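# Move one staple stick from its box onto the table

## Task

Remove a single stick of staples from the staple box and set it down on the table with its legs pointing downward, placed far enough away that it touches neither the box's tray nor its sleeve.

## Robot and tools

ROBOT. Two arms, left_arm and right_arm, each with a parallel two-finger gripper and a wrist camera. Calibrated base poses in the scene frame: left_arm at (+0.014, +0.378, 0) m, quat_wxyz (+1.000, 0, 0, -0.011); right_arm at (+0.052, -0.359, 0) m, quat_wxyz (+1.000, 0, 0, +0.004). A two-camera stand is fixed behind the arms. Joint ranges in rad: waist -2.618 to 3.054, shoulder 0.000 to 3.142, elbow 0.000 to 3.142 (straight at 2.901), wrist pitch -1.571 to 1.571, wrist yaw -1.571 to 1.571, wrist roll -2.094 to 2.094.

FRAMES. Scene frame: origin at table-top height, halfway between the nominal bases; +z up, +x away from the robot over the table, left_arm on the +y side (arm names do not match image sides). Each arm reports its hand pose, velocities, targets and wrist-camera pose in its own base frame. Fixed cameras and the table use the scene frame. Motion offsets run along the axes of that arm's current Hand target. On the gripper, fingers point along +z and separate along y; end_effector_position is the spot between the pads, roughly 1 cm back from the tips. Reported poses may be off by a few cm, worse at long reach.

execute_actions. Argument actions: a list of actions; each action is a list of up to 15 rows, one row per 1/30 s step; if fewer than 15 rows, the last row repeats. Every row has 14 numbers in [-1, 1]: left_arm dx, dy, dz, rx, ry, rz, opening, then right_arm the same seven. Both arms are always included. The six pose numbers are an offset from that arm's Hand target as it was when the action began (every row measured from that same start, not chained). A new action or call begins from the updated Hand target, so sending the same offset again moves further. Scale: 1.0 = 0.6 m or 180 degrees; rx, ry, rz form one rotation vector. Opening is absolute, not an offset: +1 fully open (0.094 m), -1 shut. An all-zero pose re-commands the present Hand target. Optional cameras: list of names, ["all"] or []; images appear by default only with an empty actions list. Unknown names invalidate the call.

move. target: one 14-number row or a list of up to 15 rows, same layout and scale; all rows are offsets from the same starting Hand targets. Straight-line paths, finishing together, at least 0.5 s, cut off at 10 s. speed: m/s, 0.002 to 2.9, default 0.25 (rotation up to twice that in rad/s), one value or one per target. blend: corner rounding in m for lists; 0 means stop at each. opening_speed: how fast openings change, per second on the -1..+1 scale, at least 0.2; use it to close gently on fragile items. grip_force: per-pad limit in N, 10 to 50, one value or one per arm; persists until changed; lower forces close slowly. blocking=false returns after about 0.5 s while motion continues. No collision avoidance. The result adds a move: line, e.g. done, off_target, moving, held, fault; limits=paced means the sent pose was clipped, limits=held means steps were withheld. done means within 10 mm and 2 degrees; it says nothing about contact.

wait: seconds 0 to 10, arms hold last command; a running move continues. stop: brakes a running move (needs room). zoom_image: camera (cam_head_left, cam_head_right, cam_left_wrist, cam_right_wrist) and region [x0, y0, x1, y1] in pixels, origin top-left, at most 504 by 504; only cameras in the latest images. finished_scene: scene = current scene number; irreversible, call nothing after it.

Cameras are 672x504 each, reported in order cam_head_left, cam_head_right, cam_left_wrist, cam_right_wrist.

RESULTS. Hand target is the last commanded pose after clipping; next offsets start there. Grippers often rest short of it; waiting does not help, another command (even zeros) re-requests it, or add the remaining gap as an offset. Friction and weight can leave a few cm error. grip_measured uses the opening scale; the last Joint positions value is opening in m. Empty it reads up to 2.5 mm wide; squeezing a hard part it can read up to about 3 mm narrower. Fingers go to the commanded reading, so a touch is not visible there; force climbs about 1 N per 0.001 below first contact, then jumps to the limit. Release by commanding well above grip_measured. Joint velocities may say within noise. Joint torques include arm weight, have per-unit offsets, and values 1 to 3 wrap at ±28 N m. Tool commands show current commands; to keep a gripper unchanged, resend its present value (0 is a real command).

CONTROL LIMITS. Orientation commands are clipped to within 40 degrees of the measured orientation each step. A stopped arm keeps pushing until commanded back past its gripper.

AVOID. Objects falling off the table; drops; releasing moving parts; fast impacts or hard pushes on fixed or heavy items; arms or grippers touching each other (the clearance check will not catch gripper contact; a gripper closing on the other's fingers counts as a press); strain on wrist camera cables; paths close to an arm's own base (go around). Heat rises when holding loads, staying stretched or pushing at unreachable poses: MOTOR HOT at 75 °C, a fault fold at 90 °C, collapse at 100 °C. Loose objects may occasionally get nudged.

Each tool is called after "Emit:" as name([rows], argument=value, ...), one row to a line, values as JSON.

## Session

Emit:
execute_actions(actions=[])

Scene clock: 0.00 s.
left_arm: end_effector_position=(+0.3608, -0.0718, +0.1348) grip_measured=+1.000 end_effector_quat_wxyz=(+0.444, +0.144, +0.873, -0.140) | right_arm: end_effector_position=(+0.3645, +0.1961, +0.0950) grip_measured=+1.000 end_effector_quat_wxyz=(+0.374, -0.337, +0.860, +0.080)
Joint positions: left_arm=[-0.024 1.249 0.647 -0.048 0.363 0.122 0.094] | right_arm=[0.451 1.536 0.844 -0.099 -0.093 -0.257 0.094]
Joint velocities: within noise
Joint torques (N m): no reading
Motor temperatures (°C): left_arm=[25 30 41 36 25 26 29] | right_arm=[27 32 35 32 29 27 26]
Heat: left arm: 41 °C; right arm: 35 °C.
Hand target: left_arm +0.3606, -0.0724, +0.1377; +0.445, +0.145, +0.872, -0.142 | right_arm +0.3638, +0.1962, +0.0962; +0.373, -0.337, +0.861, +0.081
Tool commands: left_gripper/opening=+1.0 right_gripper/opening=+1.0

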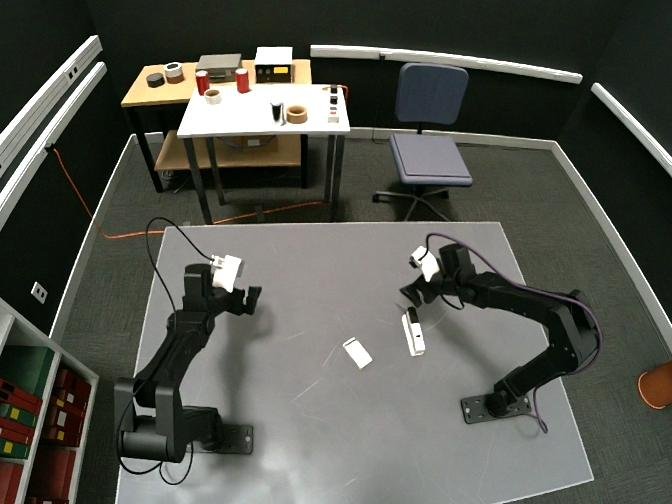

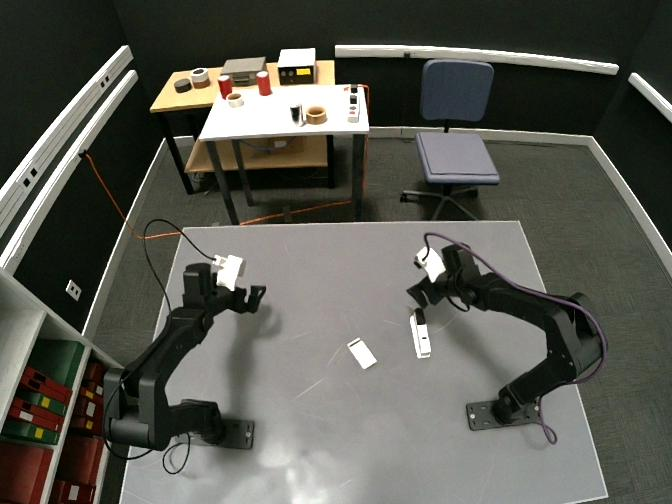

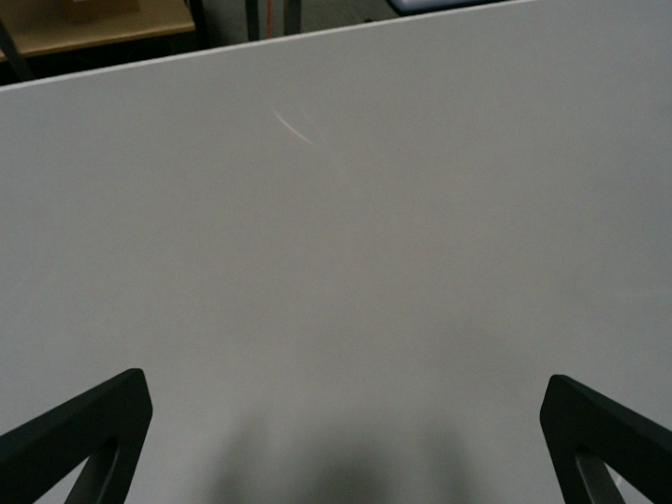

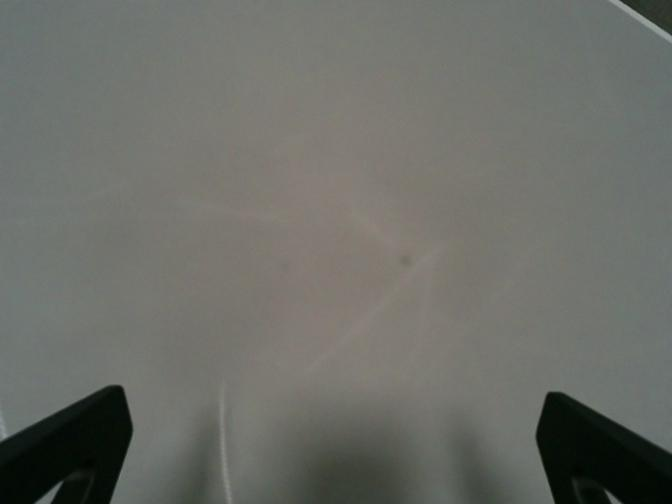

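Emit:
zoom_image(camera="cam_head_left", region=[320, 280, 460, 385])

Emit:
zoom_image(camera="cam_head_right", region=[320, 280, 460, 385])

Scaled by 3.600 from the camera's 672x504 image, which has a finer 960x720 frame.

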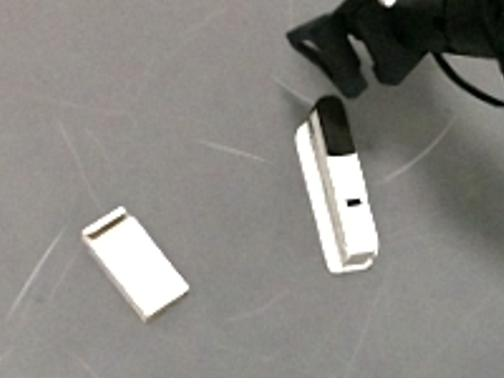

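Scaled by 3.600 from the camera's 672x504 image, which has a finer 960x720 frame.

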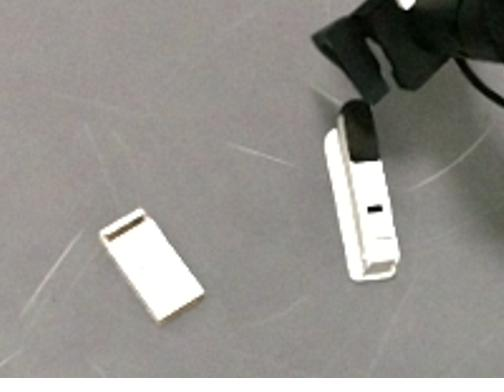

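Emit:
move(target=[0.0535,-0.478,-0.1605,0.0476,0.2018,0.124,1,0,0,0,0,0,0,1], cameras=["all"])

Scene clock: 4.47 s.
left_arm: end_effector_position=(+0.1591, -0.2938, +0.1968) grip_measured=+1.000 end_effector_quat_wxyz=(+0.158, +0.383, +0.907, -0.074) | right_arm: end_effector_position=(+0.3645, +0.1961, +0.0950) grip_measured=+1.000 end_effector_quat_wxyz=(+0.374, -0.337, +0.860, +0.080)
Joint positions: left_arm=[-1.132 1.51 1.471 -1.195 -0.101 -0.316 0.094] | right_arm=[0.451 1.536 0.844 -0.099 -0.093 -0.257 0.094]
Joint torques (N m): left_arm=[0.13 -5.33 10.22 0.71 -0.18 -0.1] | right_arm=[-0.08 -6.42 7.45 1.85 -0.06 -0.01]
Heat: left arm: 43 °C; right arm: 35 °C.
Hand target: left_arm +0.1629, -0.2952, +0.1993; +0.160, +0.377, +0.910, -0.065 | right_arm +0.3638, +0.1962, +0.0962; +0.373, -0.337, +0.861, +0.081
Off the commanded pose: left_arm 0.005 m, 1 deg | right_arm 0.001 m, 0 deg.
move: done

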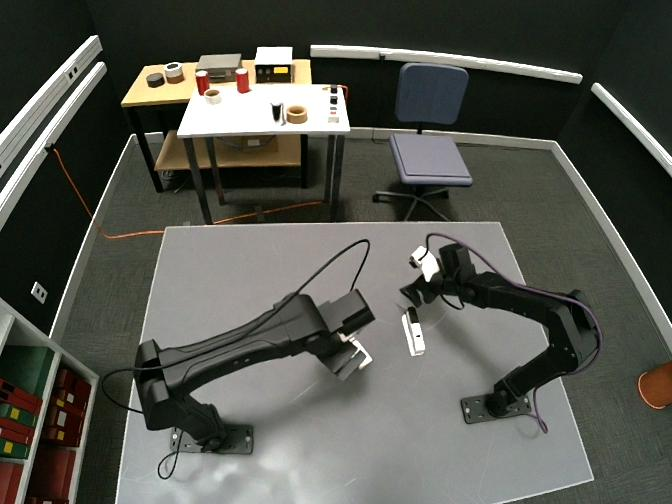

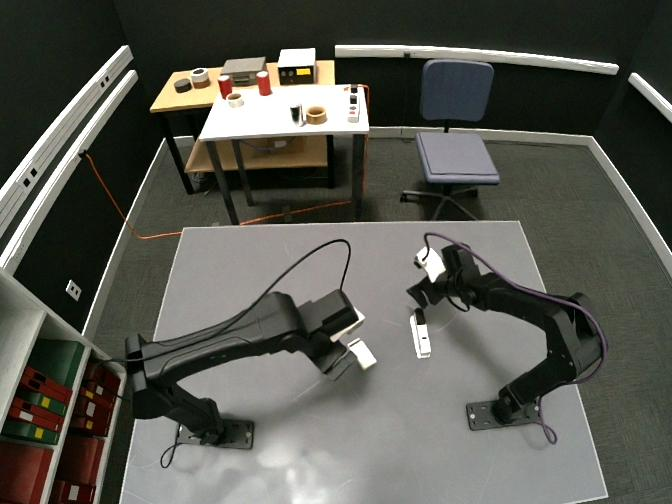

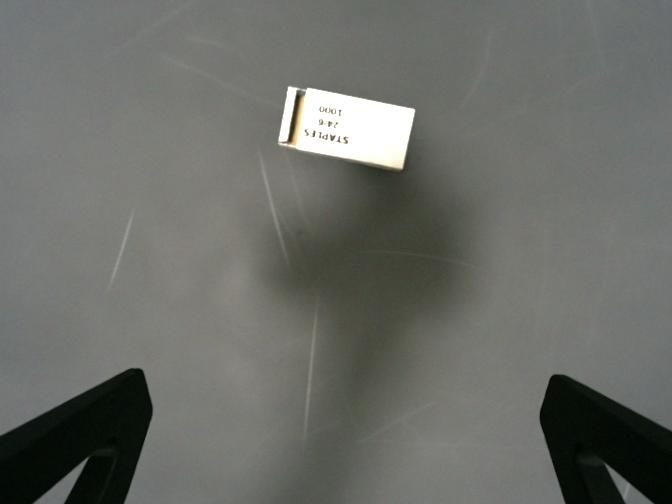

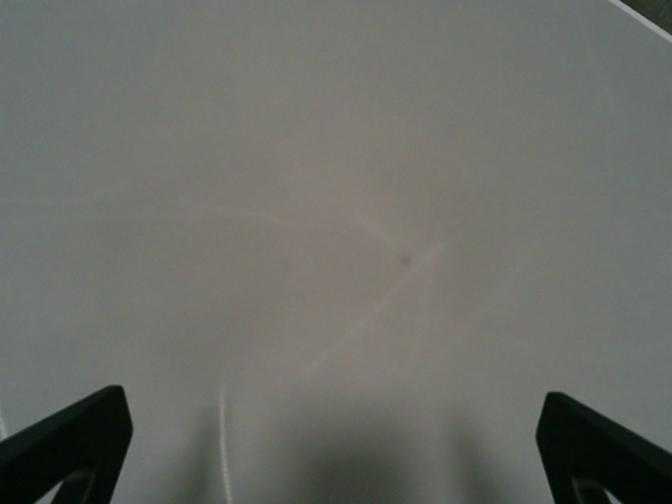

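Emit:
zoom_image(camera="cam_left_wrist", region=[260, 70, 430, 190])

Scaled by 2.965 from the camera's 672x504 image, which has a finer 960x720 frame.

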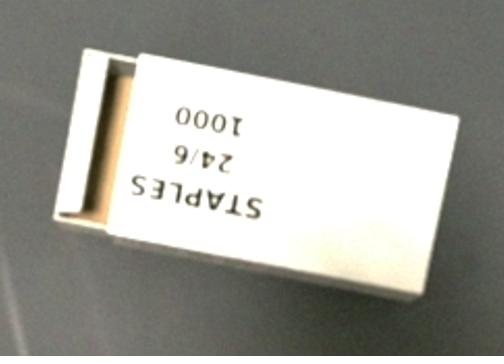

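Emit:
move(target=[0.0453,0,0.1253,0,0,0,1,0,0,0,0,0,0,1], cameras=["cam_left_wrist"])

Emit:
zoom_image(camera="cam_left_wrist", region=[220, 0, 470, 190])

Scene clock: 7.33 s.
left_arm: end_effector_position=(+0.1609, -0.2975, +0.1255) grip_measured=+1.000 end_effector_quat_wxyz=(+0.158, +0.383, +0.907, -0.073) | right_arm: end_effector_position=(+0.3645, +0.1961, +0.0950) grip_measured=+1.000 end_effector_quat_wxyz=(+0.374, -0.337, +0.860, +0.080)
Joint positions: left_arm=[-1.132 1.51 1.187 -0.911 -0.101 -0.316 0.094] | right_arm=[0.451 1.536 0.844 -0.099 -0.093 -0.257 0.094]
Joint torques (N m): left_arm=[0.1 -7.05 6.26 0.96 -0.16 -0.1] | right_arm=[-0.05 -6.42 7.45 1.86 -0.06 -0.01]
Heat: left arm: 43 °C; right arm: 36 °C.
Hand target: left_arm +0.1630, -0.2952, +0.1194; +0.160, +0.377, +0.910, -0.066 | right_arm +0.3638, +0.1962, +0.0962; +0.373, -0.337, +0.861, +0.081
Off the commanded pose: left_arm 0.007 m, 1 deg | right_arm 0.001 m, 0 deg.
move: done
Images, in order (width x height): cam_left_wrist 672x504.

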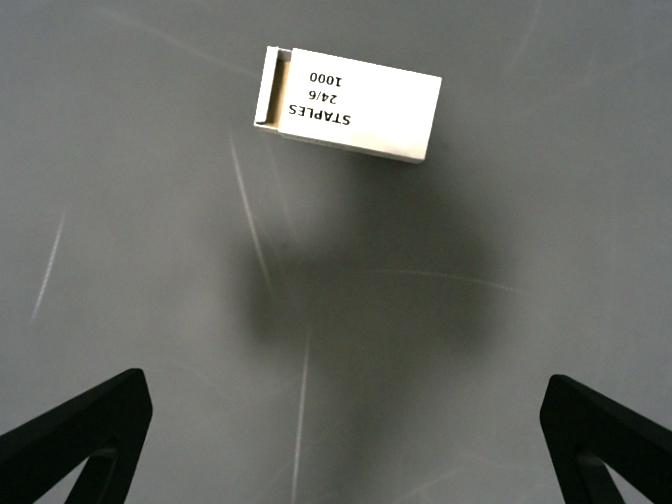

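Scaled by 2.016 from the camera's 672x504 image, which has a finer 960x720 frame.

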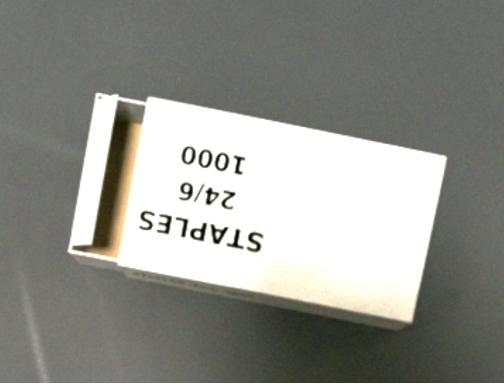

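Emit:
move(target=[-0.094,0,0.0342,0,0,0,1,0,0,0,0,0,0,1], cameras=["cam_left_wrist"])

Emit:
zoom_image(camera="cam_left_wrist", region=[220, 100, 470, 290])

Scene clock: 9.20 s.
left_arm: end_effector_position=(+0.2013, -0.3308, +0.1183) grip_measured=+1.000 end_effector_quat_wxyz=(+0.159, +0.374, +0.912, -0.063) | right_arm: end_effector_position=(+0.3645, +0.1961, +0.0950) grip_measured=+1.000 end_effector_quat_wxyz=(+0.374, -0.337, +0.860, +0.080)
Joint positions: left_arm=[-1.074 1.705 1.364 -0.901 -0.101 -0.279 0.094] | right_arm=[0.451 1.536 0.844 -0.099 -0.093 -0.257 0.094]
Joint torques (N m): left_arm=[0.17 -7.82 10.28 0.79 -0.03 0.18] | right_arm=[-0.06 -6.42 7.43 1.86 -0.07 -0.02]
Heat: left arm: 43 °C; right arm: 36 °C.
Hand target: left_arm +0.2055, -0.3376, +0.1194; +0.160, +0.377, +0.910, -0.066 | right_arm +0.3638, +0.1962, +0.0962; +0.373, -0.337, +0.861, +0.081
Off the commanded pose: left_arm 0.008 m, 1 deg | right_arm 0.001 m, 0 deg.
move: done
Images, in order (width x height): cam_left_wrist 672x504.

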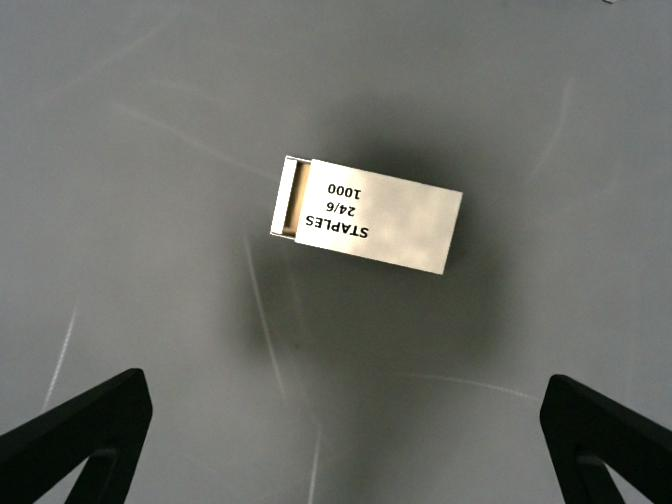

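Scaled by 2.016 from the camera's 672x504 image, which has a finer 960x720 frame.

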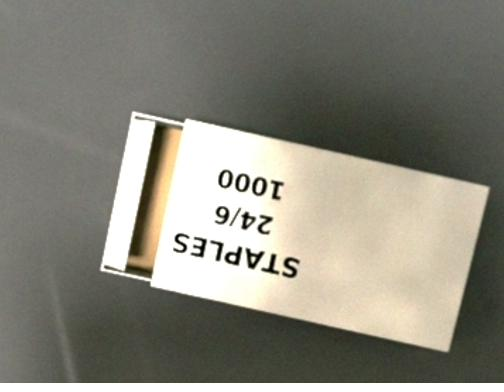

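Emit:
move([
  [-0.102,0.207,-0.0172,-0.0571,0.116,-0.4386,1,-0.0707,0,-0.0707,0,0,0,1],
  [-0.102,0.207,-0.0172,-0.0571,0.116,-0.4386,1,0.0487,0.4385,-0.1287,0.0007,0.055,0.0567,1],
], blend=[0.02,0], cameras=["all"])

Scene clock: 17.80 s.
left_arm: end_effector_position=(+0.3307, -0.2867, +0.1584) grip_measured=+1.000 end_effector_quat_wxyz=(-0.009, -0.287, +0.956, -0.056) | right_arm: end_effector_position=(+0.1322, +0.3477, +0.1008) grip_measured=+1.000 end_effector_quat_wxyz=(+0.287, -0.271, +0.914, +0.093)
Joint positions: left_arm=[-0.685 2.207 2.275 -1.557 0.077 -1.272 0.094] | right_arm=[1.407 1.572 1.047 -0.594 0.428 0.732 0.094]
Joint torques (N m): left_arm=[-0.03 -10.92 9.36 0.08 0.08 -0.12] | right_arm=[-0.05 -4.44 9.91 1.15 0.38 0.14]
Heat: left arm: 44 °C; right arm: 37 °C.
Hand target: left_arm +0.3315, -0.2880, +0.1501; -0.042, -0.293, +0.955, -0.013 | right_arm +0.1355, +0.3508, +0.1009; +0.289, -0.265, +0.916, +0.083
Off the commanded pose: left_arm 0.008 m, 6 deg | right_arm 0.005 m, 1 deg.
joint sent to its limit (left arm) — joint 4 (wrist pitch), lower limit. The joint targets are off in orientation, not in position.
move: off_target (left_arm)

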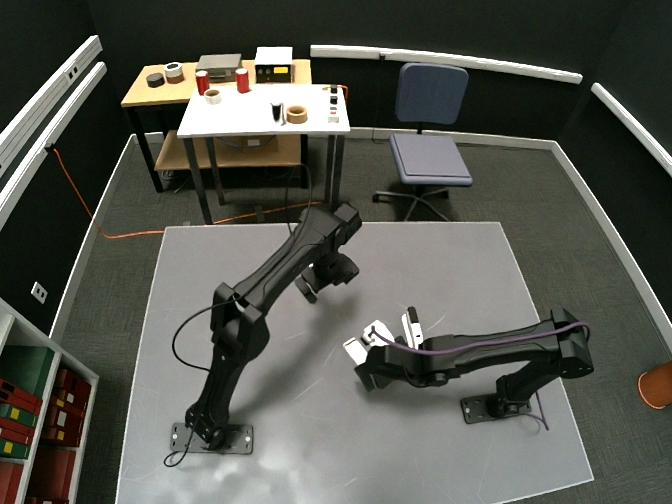

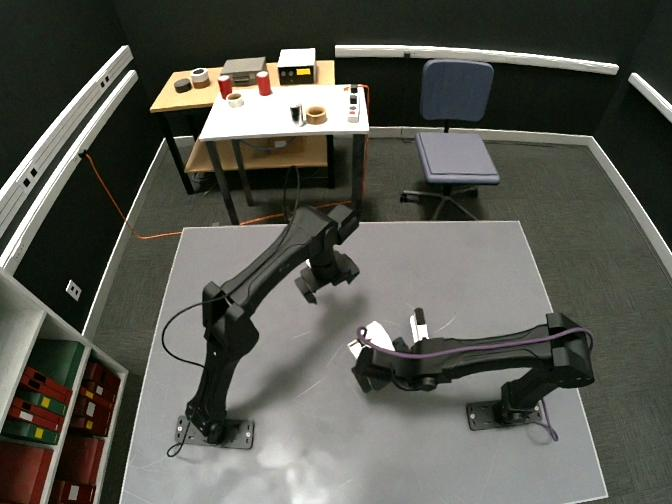

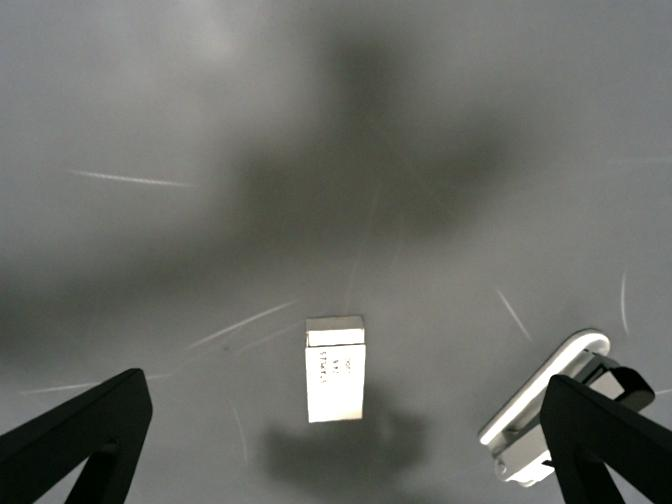

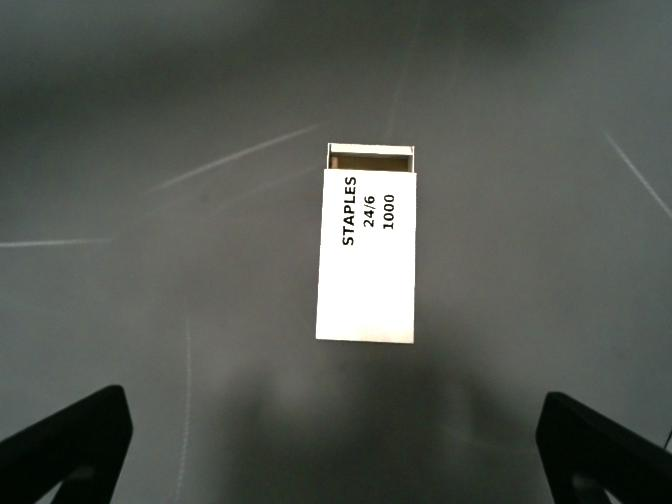

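Emit:
zoom_image(camera="cam_right_wrist", region=[290, 120, 450, 240])

Emit:
zoom_image(camera="cam_left_wrist", region=[270, 300, 430, 430])

Scaled by 3.150 from the camera's 672x504 image, which has a finer 960x720 frame.

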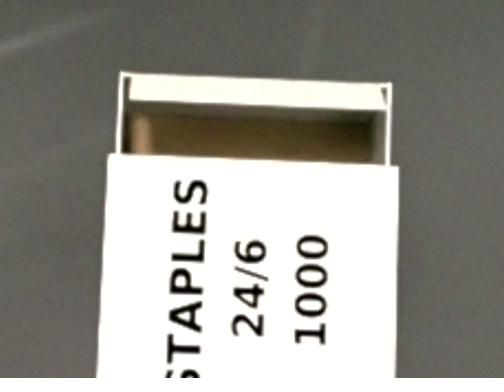

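Scaled by 3.150 from the camera's 672x504 image, which has a finer 960x720 frame.

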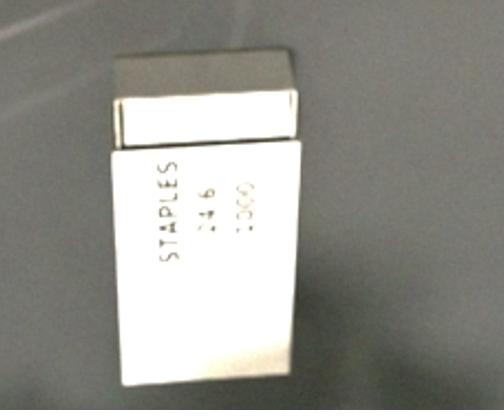

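Emit:
move(target=[0,0,0,0,0,0,1,0.0235,-0.0208,0.1178,0.0073,0,0.0105,1], speed=0.15, cameras=["cam_left_wrist","cam_right_wrist"])

Scene clock: 20.83 s.
left_arm: end_effector_position=(+0.3307, -0.2867, +0.1584) grip_measured=+1.000 end_effector_quat_wxyz=(-0.009, -0.287, +0.956, -0.056) | right_arm: end_effector_position=(+0.1661, +0.3617, +0.0472) grip_measured=+1.000 end_effector_quat_wxyz=(+0.296, -0.240, +0.920, +0.092)
Joint positions: left_arm=[-0.685 2.207 2.275 -1.557 0.077 -1.272 0.094] | right_arm=[1.324 1.732 0.978 -0.333 0.421 0.707 0.094]
Joint torques (N m): left_arm=[0.36 -10.89 9.11 0.07 0.11 -0.07] | right_arm=[-0.42 -5.93 5.03 1.5 0.25 -0.13]
Heat: left arm: 44 °C; right arm: 38 °C.
Hand target: left_arm +0.3315, -0.2880, +0.1501; -0.042, -0.293, +0.955, -0.013 | right_arm +0.1667, +0.3556, +0.0348; +0.291, -0.246, +0.921, +0.077
Off the commanded pose: left_arm 0.008 m, 6 deg | right_arm 0.014 m, 2 deg.
joint sent to its limit (left arm) — joint 4 (wrist pitch), lower limit. The joint targets are off in orientation, not in position.
move: off_target (left_arm, right_arm)
Images, in order (width x height): cam_left_wrist 672x504, cam_right_wrist 672x504.

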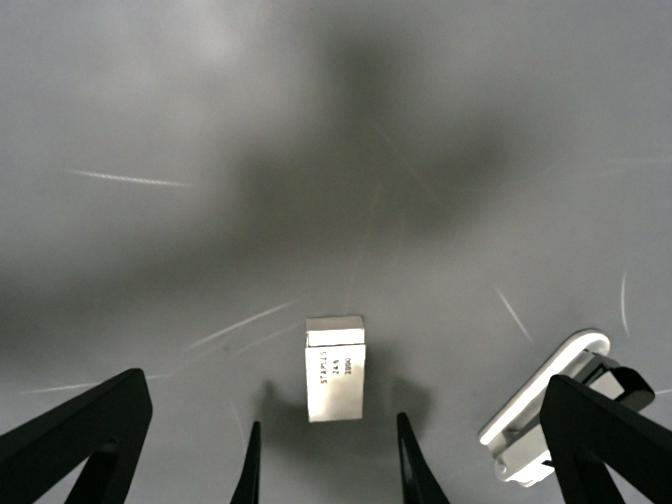

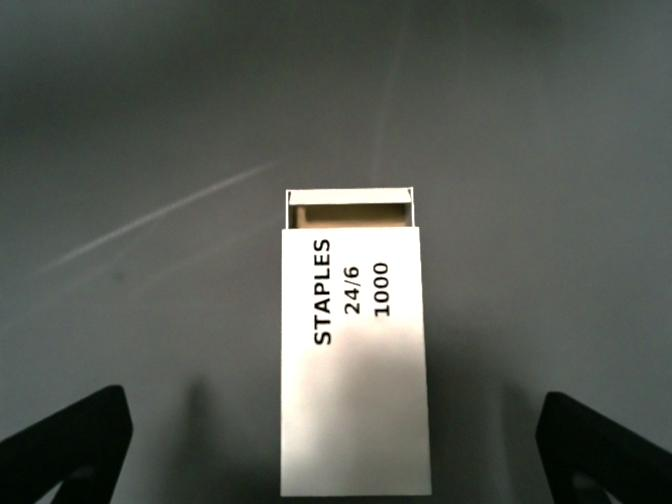

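Emit:
move(target=[0,0,0,0,0,0,1,0.0182,-0.005,0.0259,0,0,0,1], speed=0.06, cameras=["cam_left_wrist","cam_right_wrist"])

Scene clock: 22.57 s.
left_arm: end_effector_position=(+0.3307, -0.2867, +0.1584) grip_measured=+1.000 end_effector_quat_wxyz=(-0.009, -0.287, +0.956, -0.056) | right_arm: end_effector_position=(+0.1668, +0.3614, +0.0307) grip_measured=+1.000 end_effector_quat_wxyz=(+0.297, -0.241, +0.919, +0.096)
Joint positions: left_arm=[-0.685 2.207 2.275 -1.557 0.077 -1.272 0.094] | right_arm=[1.32 1.763 0.934 -0.249 0.417 0.701 0.094]
Joint torques (N m): left_arm=[0.24 -11.15 9.21 0.08 0.13 -0.16] | right_arm=[-0.7 -5.68 4.57 1.52 0.25 -0.12]
Heat: left arm: 44 °C; right arm: 37 °C.
Hand target: left_arm +0.3315, -0.2880, +0.1501; -0.042, -0.293, +0.955, -0.013 | right_arm +0.1682, +0.3531, +0.0159; +0.291, -0.246, +0.921, +0.077
Off the commanded pose: left_arm 0.008 m, 6 deg | right_arm 0.017 m, 2 deg.
joint sent to its limit (left arm) — joint 4 (wrist pitch), lower limit. The joint targets are off in orientation, not in position.
move: off_target (left_arm, right_arm)
Images, in order (width x height): cam_left_wrist 672x504, cam_right_wrist 672x504.

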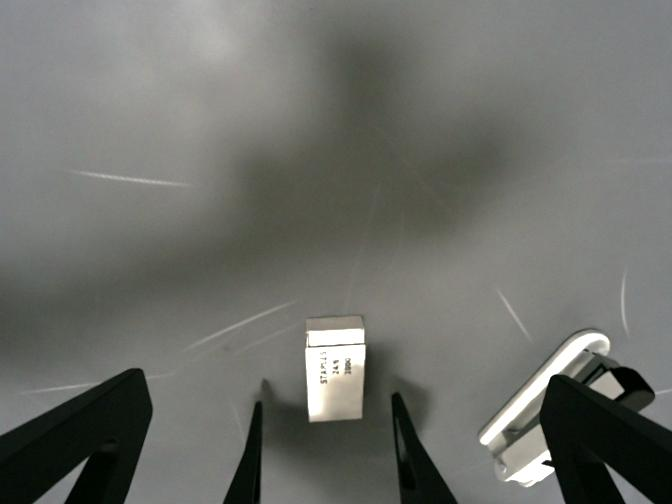

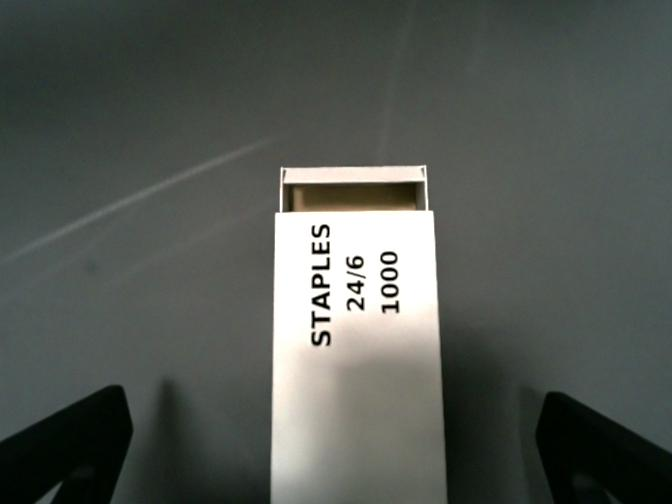

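Emit:
move(target=[0,0,0,0,0,0,1,0.0112,-0.01,0.0247,0,0,0,1], speed=0.06, cameras=["cam_left_wrist","cam_right_wrist"])

Scene clock: 23.87 s.
left_arm: end_effector_position=(+0.3307, -0.2867, +0.1584) grip_measured=+1.000 end_effector_quat_wxyz=(-0.009, -0.287, +0.956, -0.056) | right_arm: end_effector_position=(+0.1745, +0.3590, +0.0188) grip_measured=+1.000 end_effector_quat_wxyz=(+0.302, -0.239, +0.917, +0.097)
Joint positions: left_arm=[-0.685 2.207 2.275 -1.557 0.077 -1.272 0.094] | right_arm=[1.299 1.787 0.898 -0.17 0.415 0.678 0.094]
Joint torques (N m): left_arm=[0.28 -10.99 9.16 0.11 0.14 -0.12] | right_arm=[-0.58 -5.23 4.15 1.56 0.18 -0.08]
Heat: left arm: 45 °C; right arm: 37 °C.
Hand target: left_arm +0.3315, -0.2880, +0.1501; -0.042, -0.293, +0.955, -0.013 | right_arm +0.1738, +0.3493, -0.0001; +0.291, -0.246, +0.921, +0.077
Off the commanded pose: left_arm 0.008 m, 6 deg | right_arm 0.021 m, 3 deg.
joint sent to its limit (left arm) — joint 4 (wrist pitch), lower limit. The joint targets are off in orientation, not in position.
move: off_target (left_arm, right_arm)
Images, in order (width x height): cam_left_wrist 672x504, cam_right_wrist 672x504.

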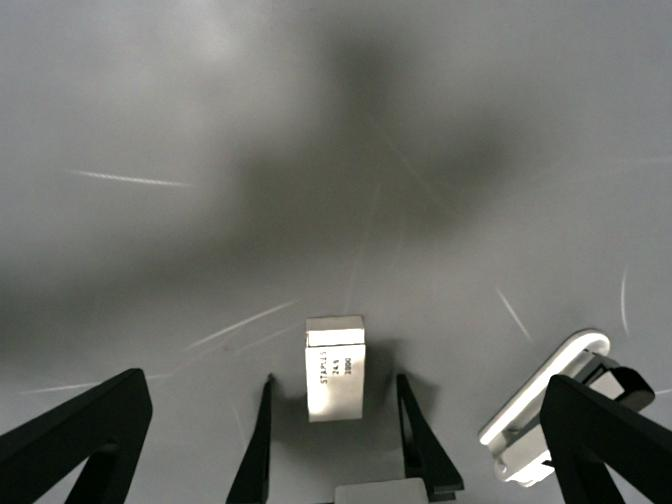

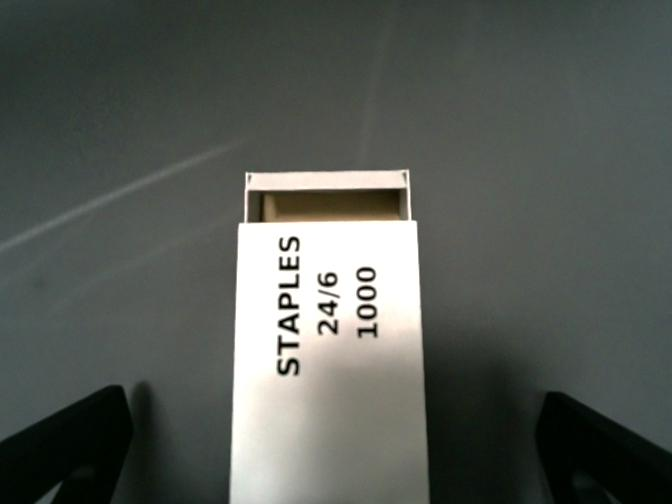

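Emit:
move(target=[0,0,0,0,0,0,1,0.0193,0.0,-0.0013,0,0,0,1], speed=0.06, cameras=["cam_left_wrist","cam_right_wrist"])

Scene clock: 25.23 s.
left_arm: end_effector_position=(+0.3307, -0.2867, +0.1584) grip_measured=+1.000 end_effector_quat_wxyz=(-0.009, -0.287, +0.956, -0.056) | right_arm: end_effector_position=(+0.1744, +0.3589, +0.0179) grip_measured=+1.000 end_effector_quat_wxyz=(+0.318, -0.238, +0.912, +0.099)
Joint positions: left_arm=[-0.685 2.207 2.275 -1.557 0.077 -1.272 0.094] | right_arm=[1.312 1.787 0.871 -0.123 0.445 0.678 0.094]
Joint torques (N m): left_arm=[0.27 -11.04 9.18 0.08 0.16 -0.13] | right_arm=[0.27 -5.53 3.3 1.3 -0.02 0.18]
Heat: left arm: 45 °C; right arm: 37 °C.
Hand target: left_arm +0.3315, -0.2880, +0.1501; -0.042, -0.293, +0.955, -0.013 | right_arm +0.1652, +0.3444, -0.0060; +0.291, -0.246, +0.921, +0.078
Off the commanded pose: left_arm 0.008 m, 6 deg | right_arm 0.030 m, 4 deg.
joint sent to its limit (left arm) — joint 4 (wrist pitch), lower limit. The joint targets are off in orientation, not in position.
move: off_target (left_arm, right_arm)
Images, in order (width x height): cam_left_wrist 672x504, cam_right_wrist 672x504.

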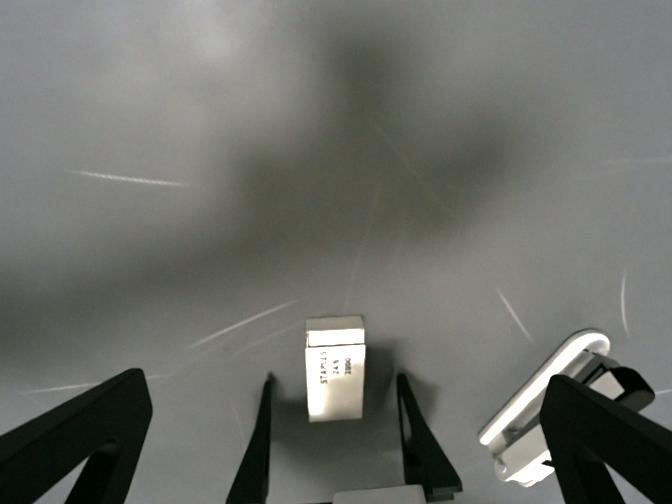

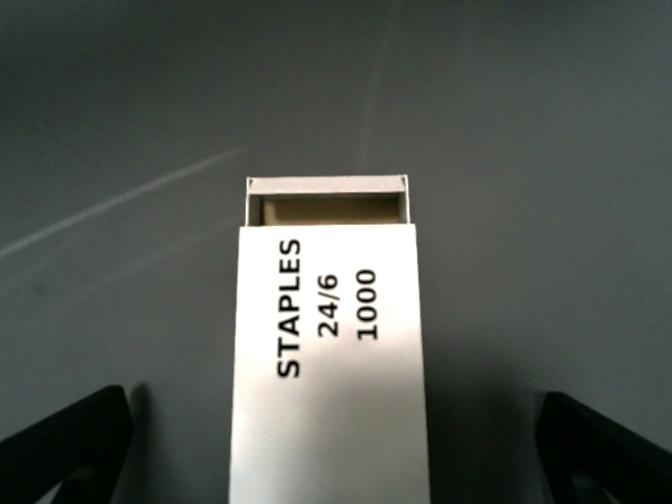

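Emit:
move(target=[0,0,0,0,0,0,1,-0.012,0.0,-0.0172,0,0,0,1], speed=0.06, cameras=["cam_left_wrist","cam_right_wrist"])

Scene clock: 26.27 s.
left_arm: end_effector_position=(+0.3307, -0.2867, +0.1584) grip_measured=+1.000 end_effector_quat_wxyz=(-0.009, -0.287, +0.956, -0.056) | right_arm: end_effector_position=(+0.1744, +0.3586, +0.0178) grip_measured=+1.000 end_effector_quat_wxyz=(+0.318, -0.238, +0.912, +0.098)
Joint positions: left_arm=[-0.685 2.207 2.275 -1.557 0.077 -1.272 0.094] | right_arm=[1.312 1.787 0.871 -0.125 0.446 0.678 0.094]
Joint torques (N m): left_arm=[0.03 -10.99 9.07 0.11 0.15 -0.11] | right_arm=[0.25 -7.72 5.07 0.77 0.01 0.17]
Heat: left arm: 45 °C; right arm: 37 °C.
Hand target: left_arm +0.3315, -0.2880, +0.1501; -0.042, -0.293, +0.955, -0.013 | right_arm +0.1652, +0.3444, +0.0066; +0.291, -0.246, +0.921, +0.077
Off the commanded pose: left_arm 0.008 m, 6 deg | right_arm 0.020 m, 4 deg.
joint sent to its limit (left arm) — joint 4 (wrist pitch), lower limit. The joint targets are off in orientation, not in position.
move: off_target (left_arm, right_arm)
Images, in order (width x height): cam_left_wrist 672x504, cam_right_wrist 672x504.

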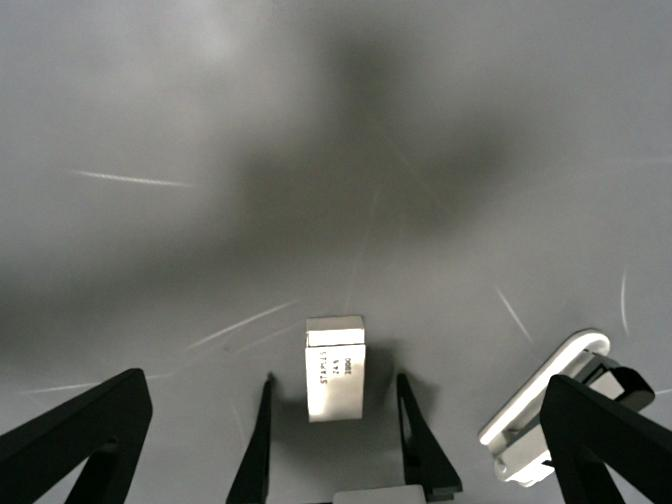

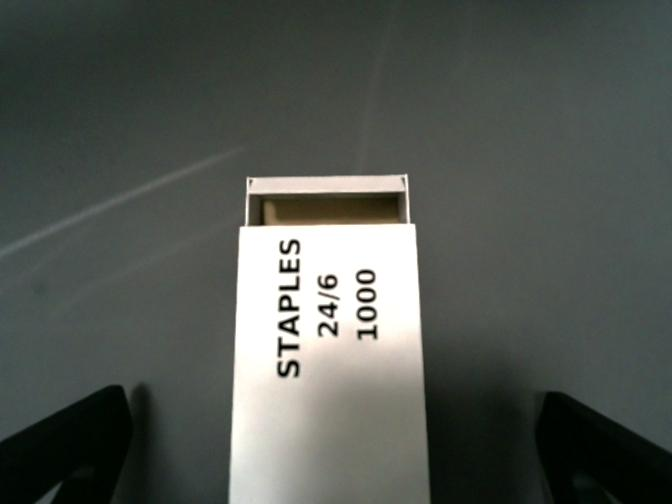

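Emit:
move(target=[0,0,0,0,0,0,1,-0.0126,0.0,-0.018,0,0,0,1], speed=0.06, cameras=["cam_left_wrist","cam_right_wrist"])

Scene clock: 27.27 s.
left_arm: end_effector_position=(+0.3307, -0.2867, +0.1584) grip_measured=+1.000 end_effector_quat_wxyz=(-0.009, -0.287, +0.956, -0.056) | right_arm: end_effector_position=(+0.1700, +0.3498, +0.0172) grip_measured=+1.000 end_effector_quat_wxyz=(+0.304, -0.243, +0.917, +0.086)
Joint positions: left_arm=[-0.685 2.207 2.275 -1.557 0.077 -1.272 0.094] | right_arm=[1.312 1.768 0.871 -0.184 0.433 0.683 0.094]
Joint torques (N m): left_arm=[0.21 -10.86 9.22 0.1 0.13 -0.11] | right_arm=[0.31 -8.73 7.05 0.75 0.12 0.11]
Heat: left arm: 45 °C; right arm: 37 °C.
Hand target: left_arm +0.3315, -0.2880, +0.1501; -0.042, -0.293, +0.955, -0.013 | right_arm +0.1652, +0.3444, +0.0197; +0.291, -0.246, +0.921, +0.077
Off the commanded pose: left_arm 0.008 m, 6 deg | right_arm 0.008 m, 2 deg.
joint sent to its limit (left arm) — joint 4 (wrist pitch), lower limit. The joint targets are off in orientation, not in position.
move: off_target (left_arm)
Images, in order (width x height): cam_left_wrist 672x504, cam_right_wrist 672x504.

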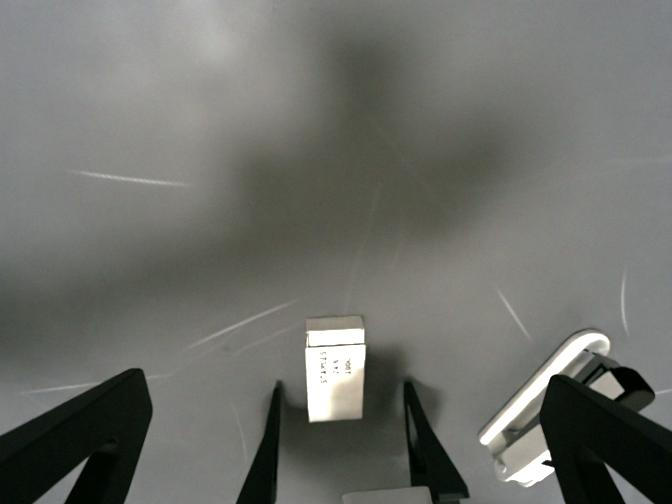

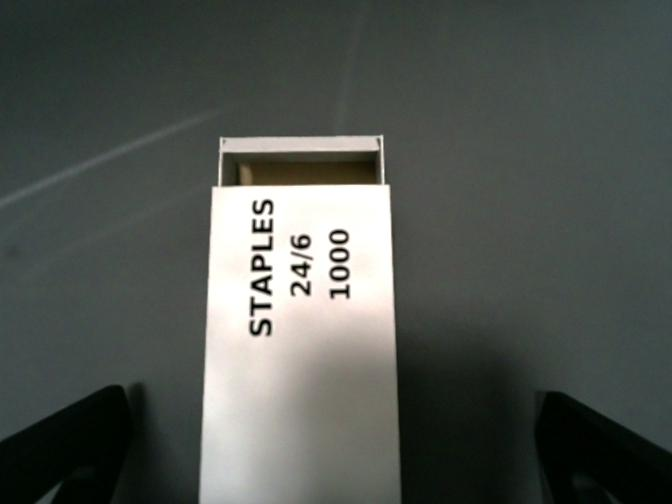

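Emit:
move(target=[0,0,0,0,0,0,1,-0.0029,0.0115,-0.0041,0,0,0,1], speed=0.06, cameras=["cam_left_wrist","cam_right_wrist"])

Scene clock: 28.40 s.
left_arm: end_effector_position=(+0.3307, -0.2867, +0.1584) grip_measured=+1.000 end_effector_quat_wxyz=(-0.009, -0.287, +0.956, -0.056) | right_arm: end_effector_position=(+0.1644, +0.3489, +0.0179) grip_measured=+1.000 end_effector_quat_wxyz=(+0.295, -0.246, +0.920, +0.079)
Joint positions: left_arm=[-0.685 2.207 2.275 -1.557 0.077 -1.272 0.094] | right_arm=[1.325 1.768 0.891 -0.234 0.432 0.7 0.094]
Joint torques (N m): left_arm=[0.25 -10.81 8.99 0.13 0.11 -0.13] | right_arm=[0.55 -7.94 8.01 0.95 0.2 0.08]
Heat: left arm: 45 °C; right arm: 37 °C.
Hand target: left_arm +0.3315, -0.2880, +0.1501; -0.042, -0.293, +0.955, -0.013 | right_arm +0.1618, +0.3504, +0.0228; +0.291, -0.246, +0.921, +0.077
Off the commanded pose: left_arm 0.008 m, 6 deg | right_arm 0.006 m, 1 deg.
joint sent to its limit (left arm) — joint 4 (wrist pitch), lower limit. The joint targets are off in orientation, not in position.
move: off_target (left_arm)
Images, in order (width x height): cam_left_wrist 672x504, cam_right_wrist 672x504.

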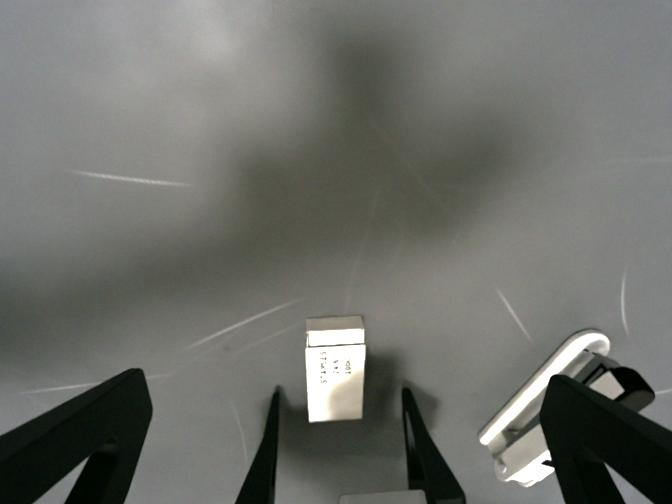

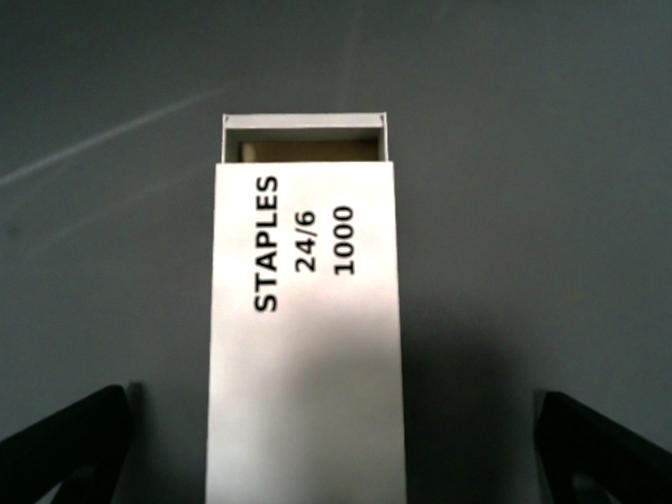

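Emit:
move(target=[0.106,0,0.1263,0,0,0,1,0,0.01,0,0,0,0,-0.05], speed=0.1, opening_speed=0.8, cameras=["cam_left_wrist","cam_right_wrist","cam_head_right"])

Scene clock: 31.63 s.
left_arm: end_effector_position=(+0.2757, -0.3279, +0.0859) grip_measured=+1.000 end_effector_quat_wxyz=(-0.037, -0.287, +0.957, -0.016) | right_arm: end_effector_position=(+0.1587, +0.3501, +0.0189) grip_measured=-0.048 end_effector_quat_wxyz=(+0.289, -0.250, +0.921, +0.076)
Joint positions: left_arm=[-0.84 2.207 1.985 -1.352 0.082 -1.423 0.094] | right_arm=[1.339 1.768 0.906 -0.265 0.428 0.71 0.045]
Joint torques (N m): left_arm=[-0.08 -14.43 5.53 0.25 0.16 -0.11] | right_arm=[0.53 -6.82 8.62 1.14 0.29 0.13]
Heat: left arm: 44 °C; right arm: 37 °C.
Hand target: left_arm +0.2734, -0.3272, +0.0801; -0.042, -0.293, +0.955, -0.013 | right_arm +0.1587, +0.3556, +0.0227; +0.291, -0.246, +0.921, +0.077
Off the commanded pose: left_arm 0.006 m, 1 deg | right_arm 0.007 m, 1 deg.
move: done
Images, in order (width x height): cam_head_right 672x504, cam_left_wrist 672x504, cam_right_wrist 672x504.

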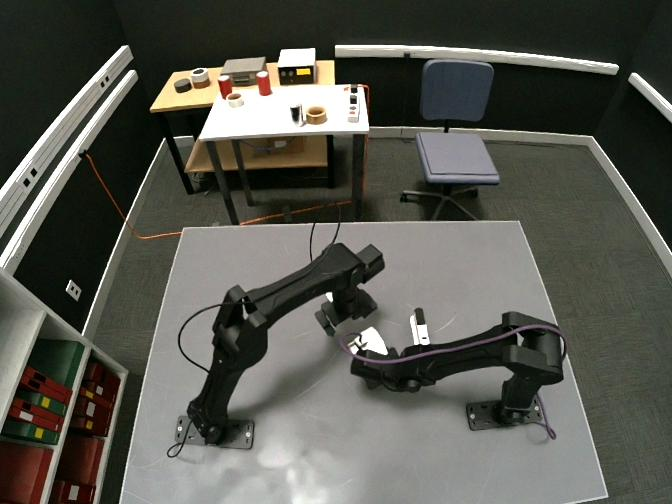

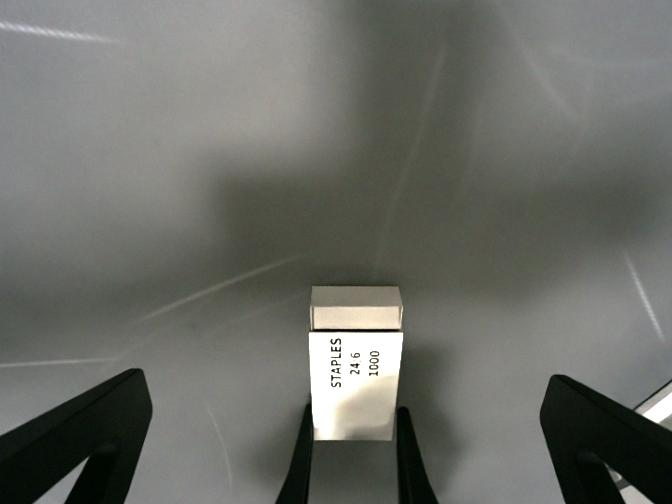

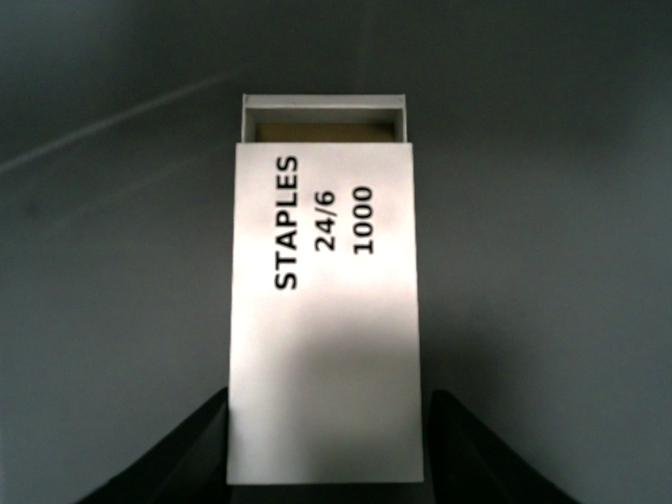

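Emit:
move(target=[0.0467,-0.0083,0.0833,0,0,0,1,0,0,0,0,0,0,-0.3], speed=0.08, grip_force=[50,15], cameras=["cam_left_wrist","cam_right_wrist"])

Scene clock: 34.03 s.
left_arm: end_effector_position=(+0.2572, -0.3477, +0.0481) grip_measured=+1.000 end_effector_quat_wxyz=(-0.033, -0.293, +0.955, -0.025) | right_arm: end_effector_position=(+0.1581, +0.3496, +0.0187) grip_measured=-0.173 end_effector_quat_wxyz=(+0.289, -0.250, +0.921, +0.075)
Joint positions: left_arm=[-0.903 2.207 1.835 -1.177 0.081 -1.498 0.094] | right_arm=[1.341 1.768 0.906 -0.268 0.43 0.714 0.039]
Joint torques (N m): left_arm=[-1.07 -12.52 5.52 0.41 0.15 -0.13] | right_arm=[0.32 -6.76 8.62 1.16 0.27 0.08]
Heat: left arm: 44 °C; right arm: 37 °C.
Hand target: left_arm +0.2495, -0.3495, +0.0328; -0.042, -0.293, +0.955, -0.013 | right_arm +0.1587, +0.3555, +0.0227; +0.291, -0.246, +0.921, +0.077
Off the commanded pose: left_arm 0.017 m, 2 deg | right_arm 0.007 m, 1 deg.
grip_force (N): 50, 15
move: off_target (left_arm)
Images, in order (width x height): cam_left_wrist 672x504, cam_right_wrist 672x504.

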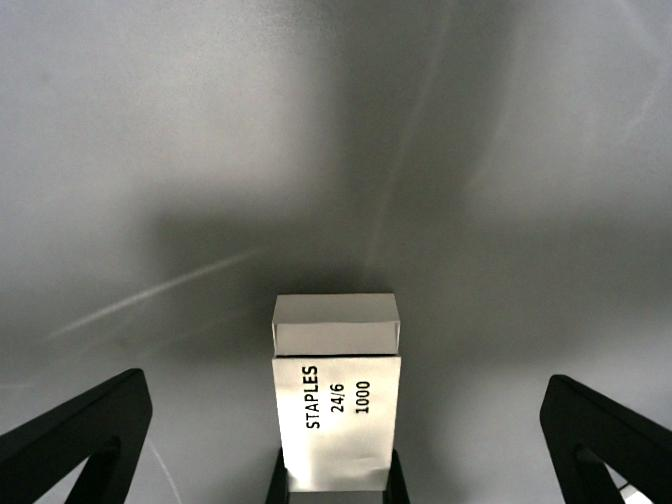

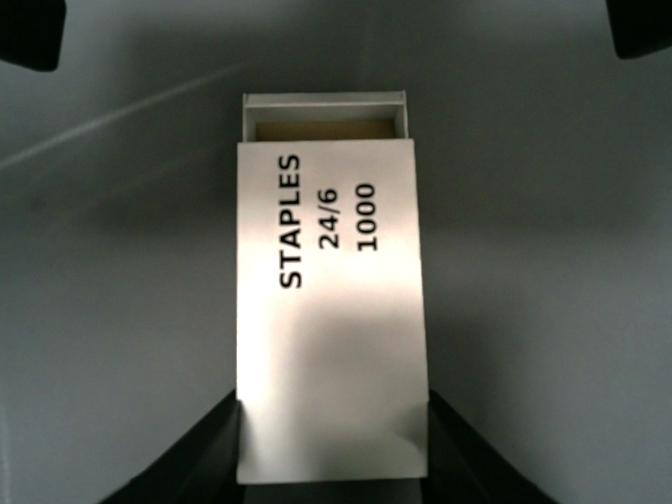

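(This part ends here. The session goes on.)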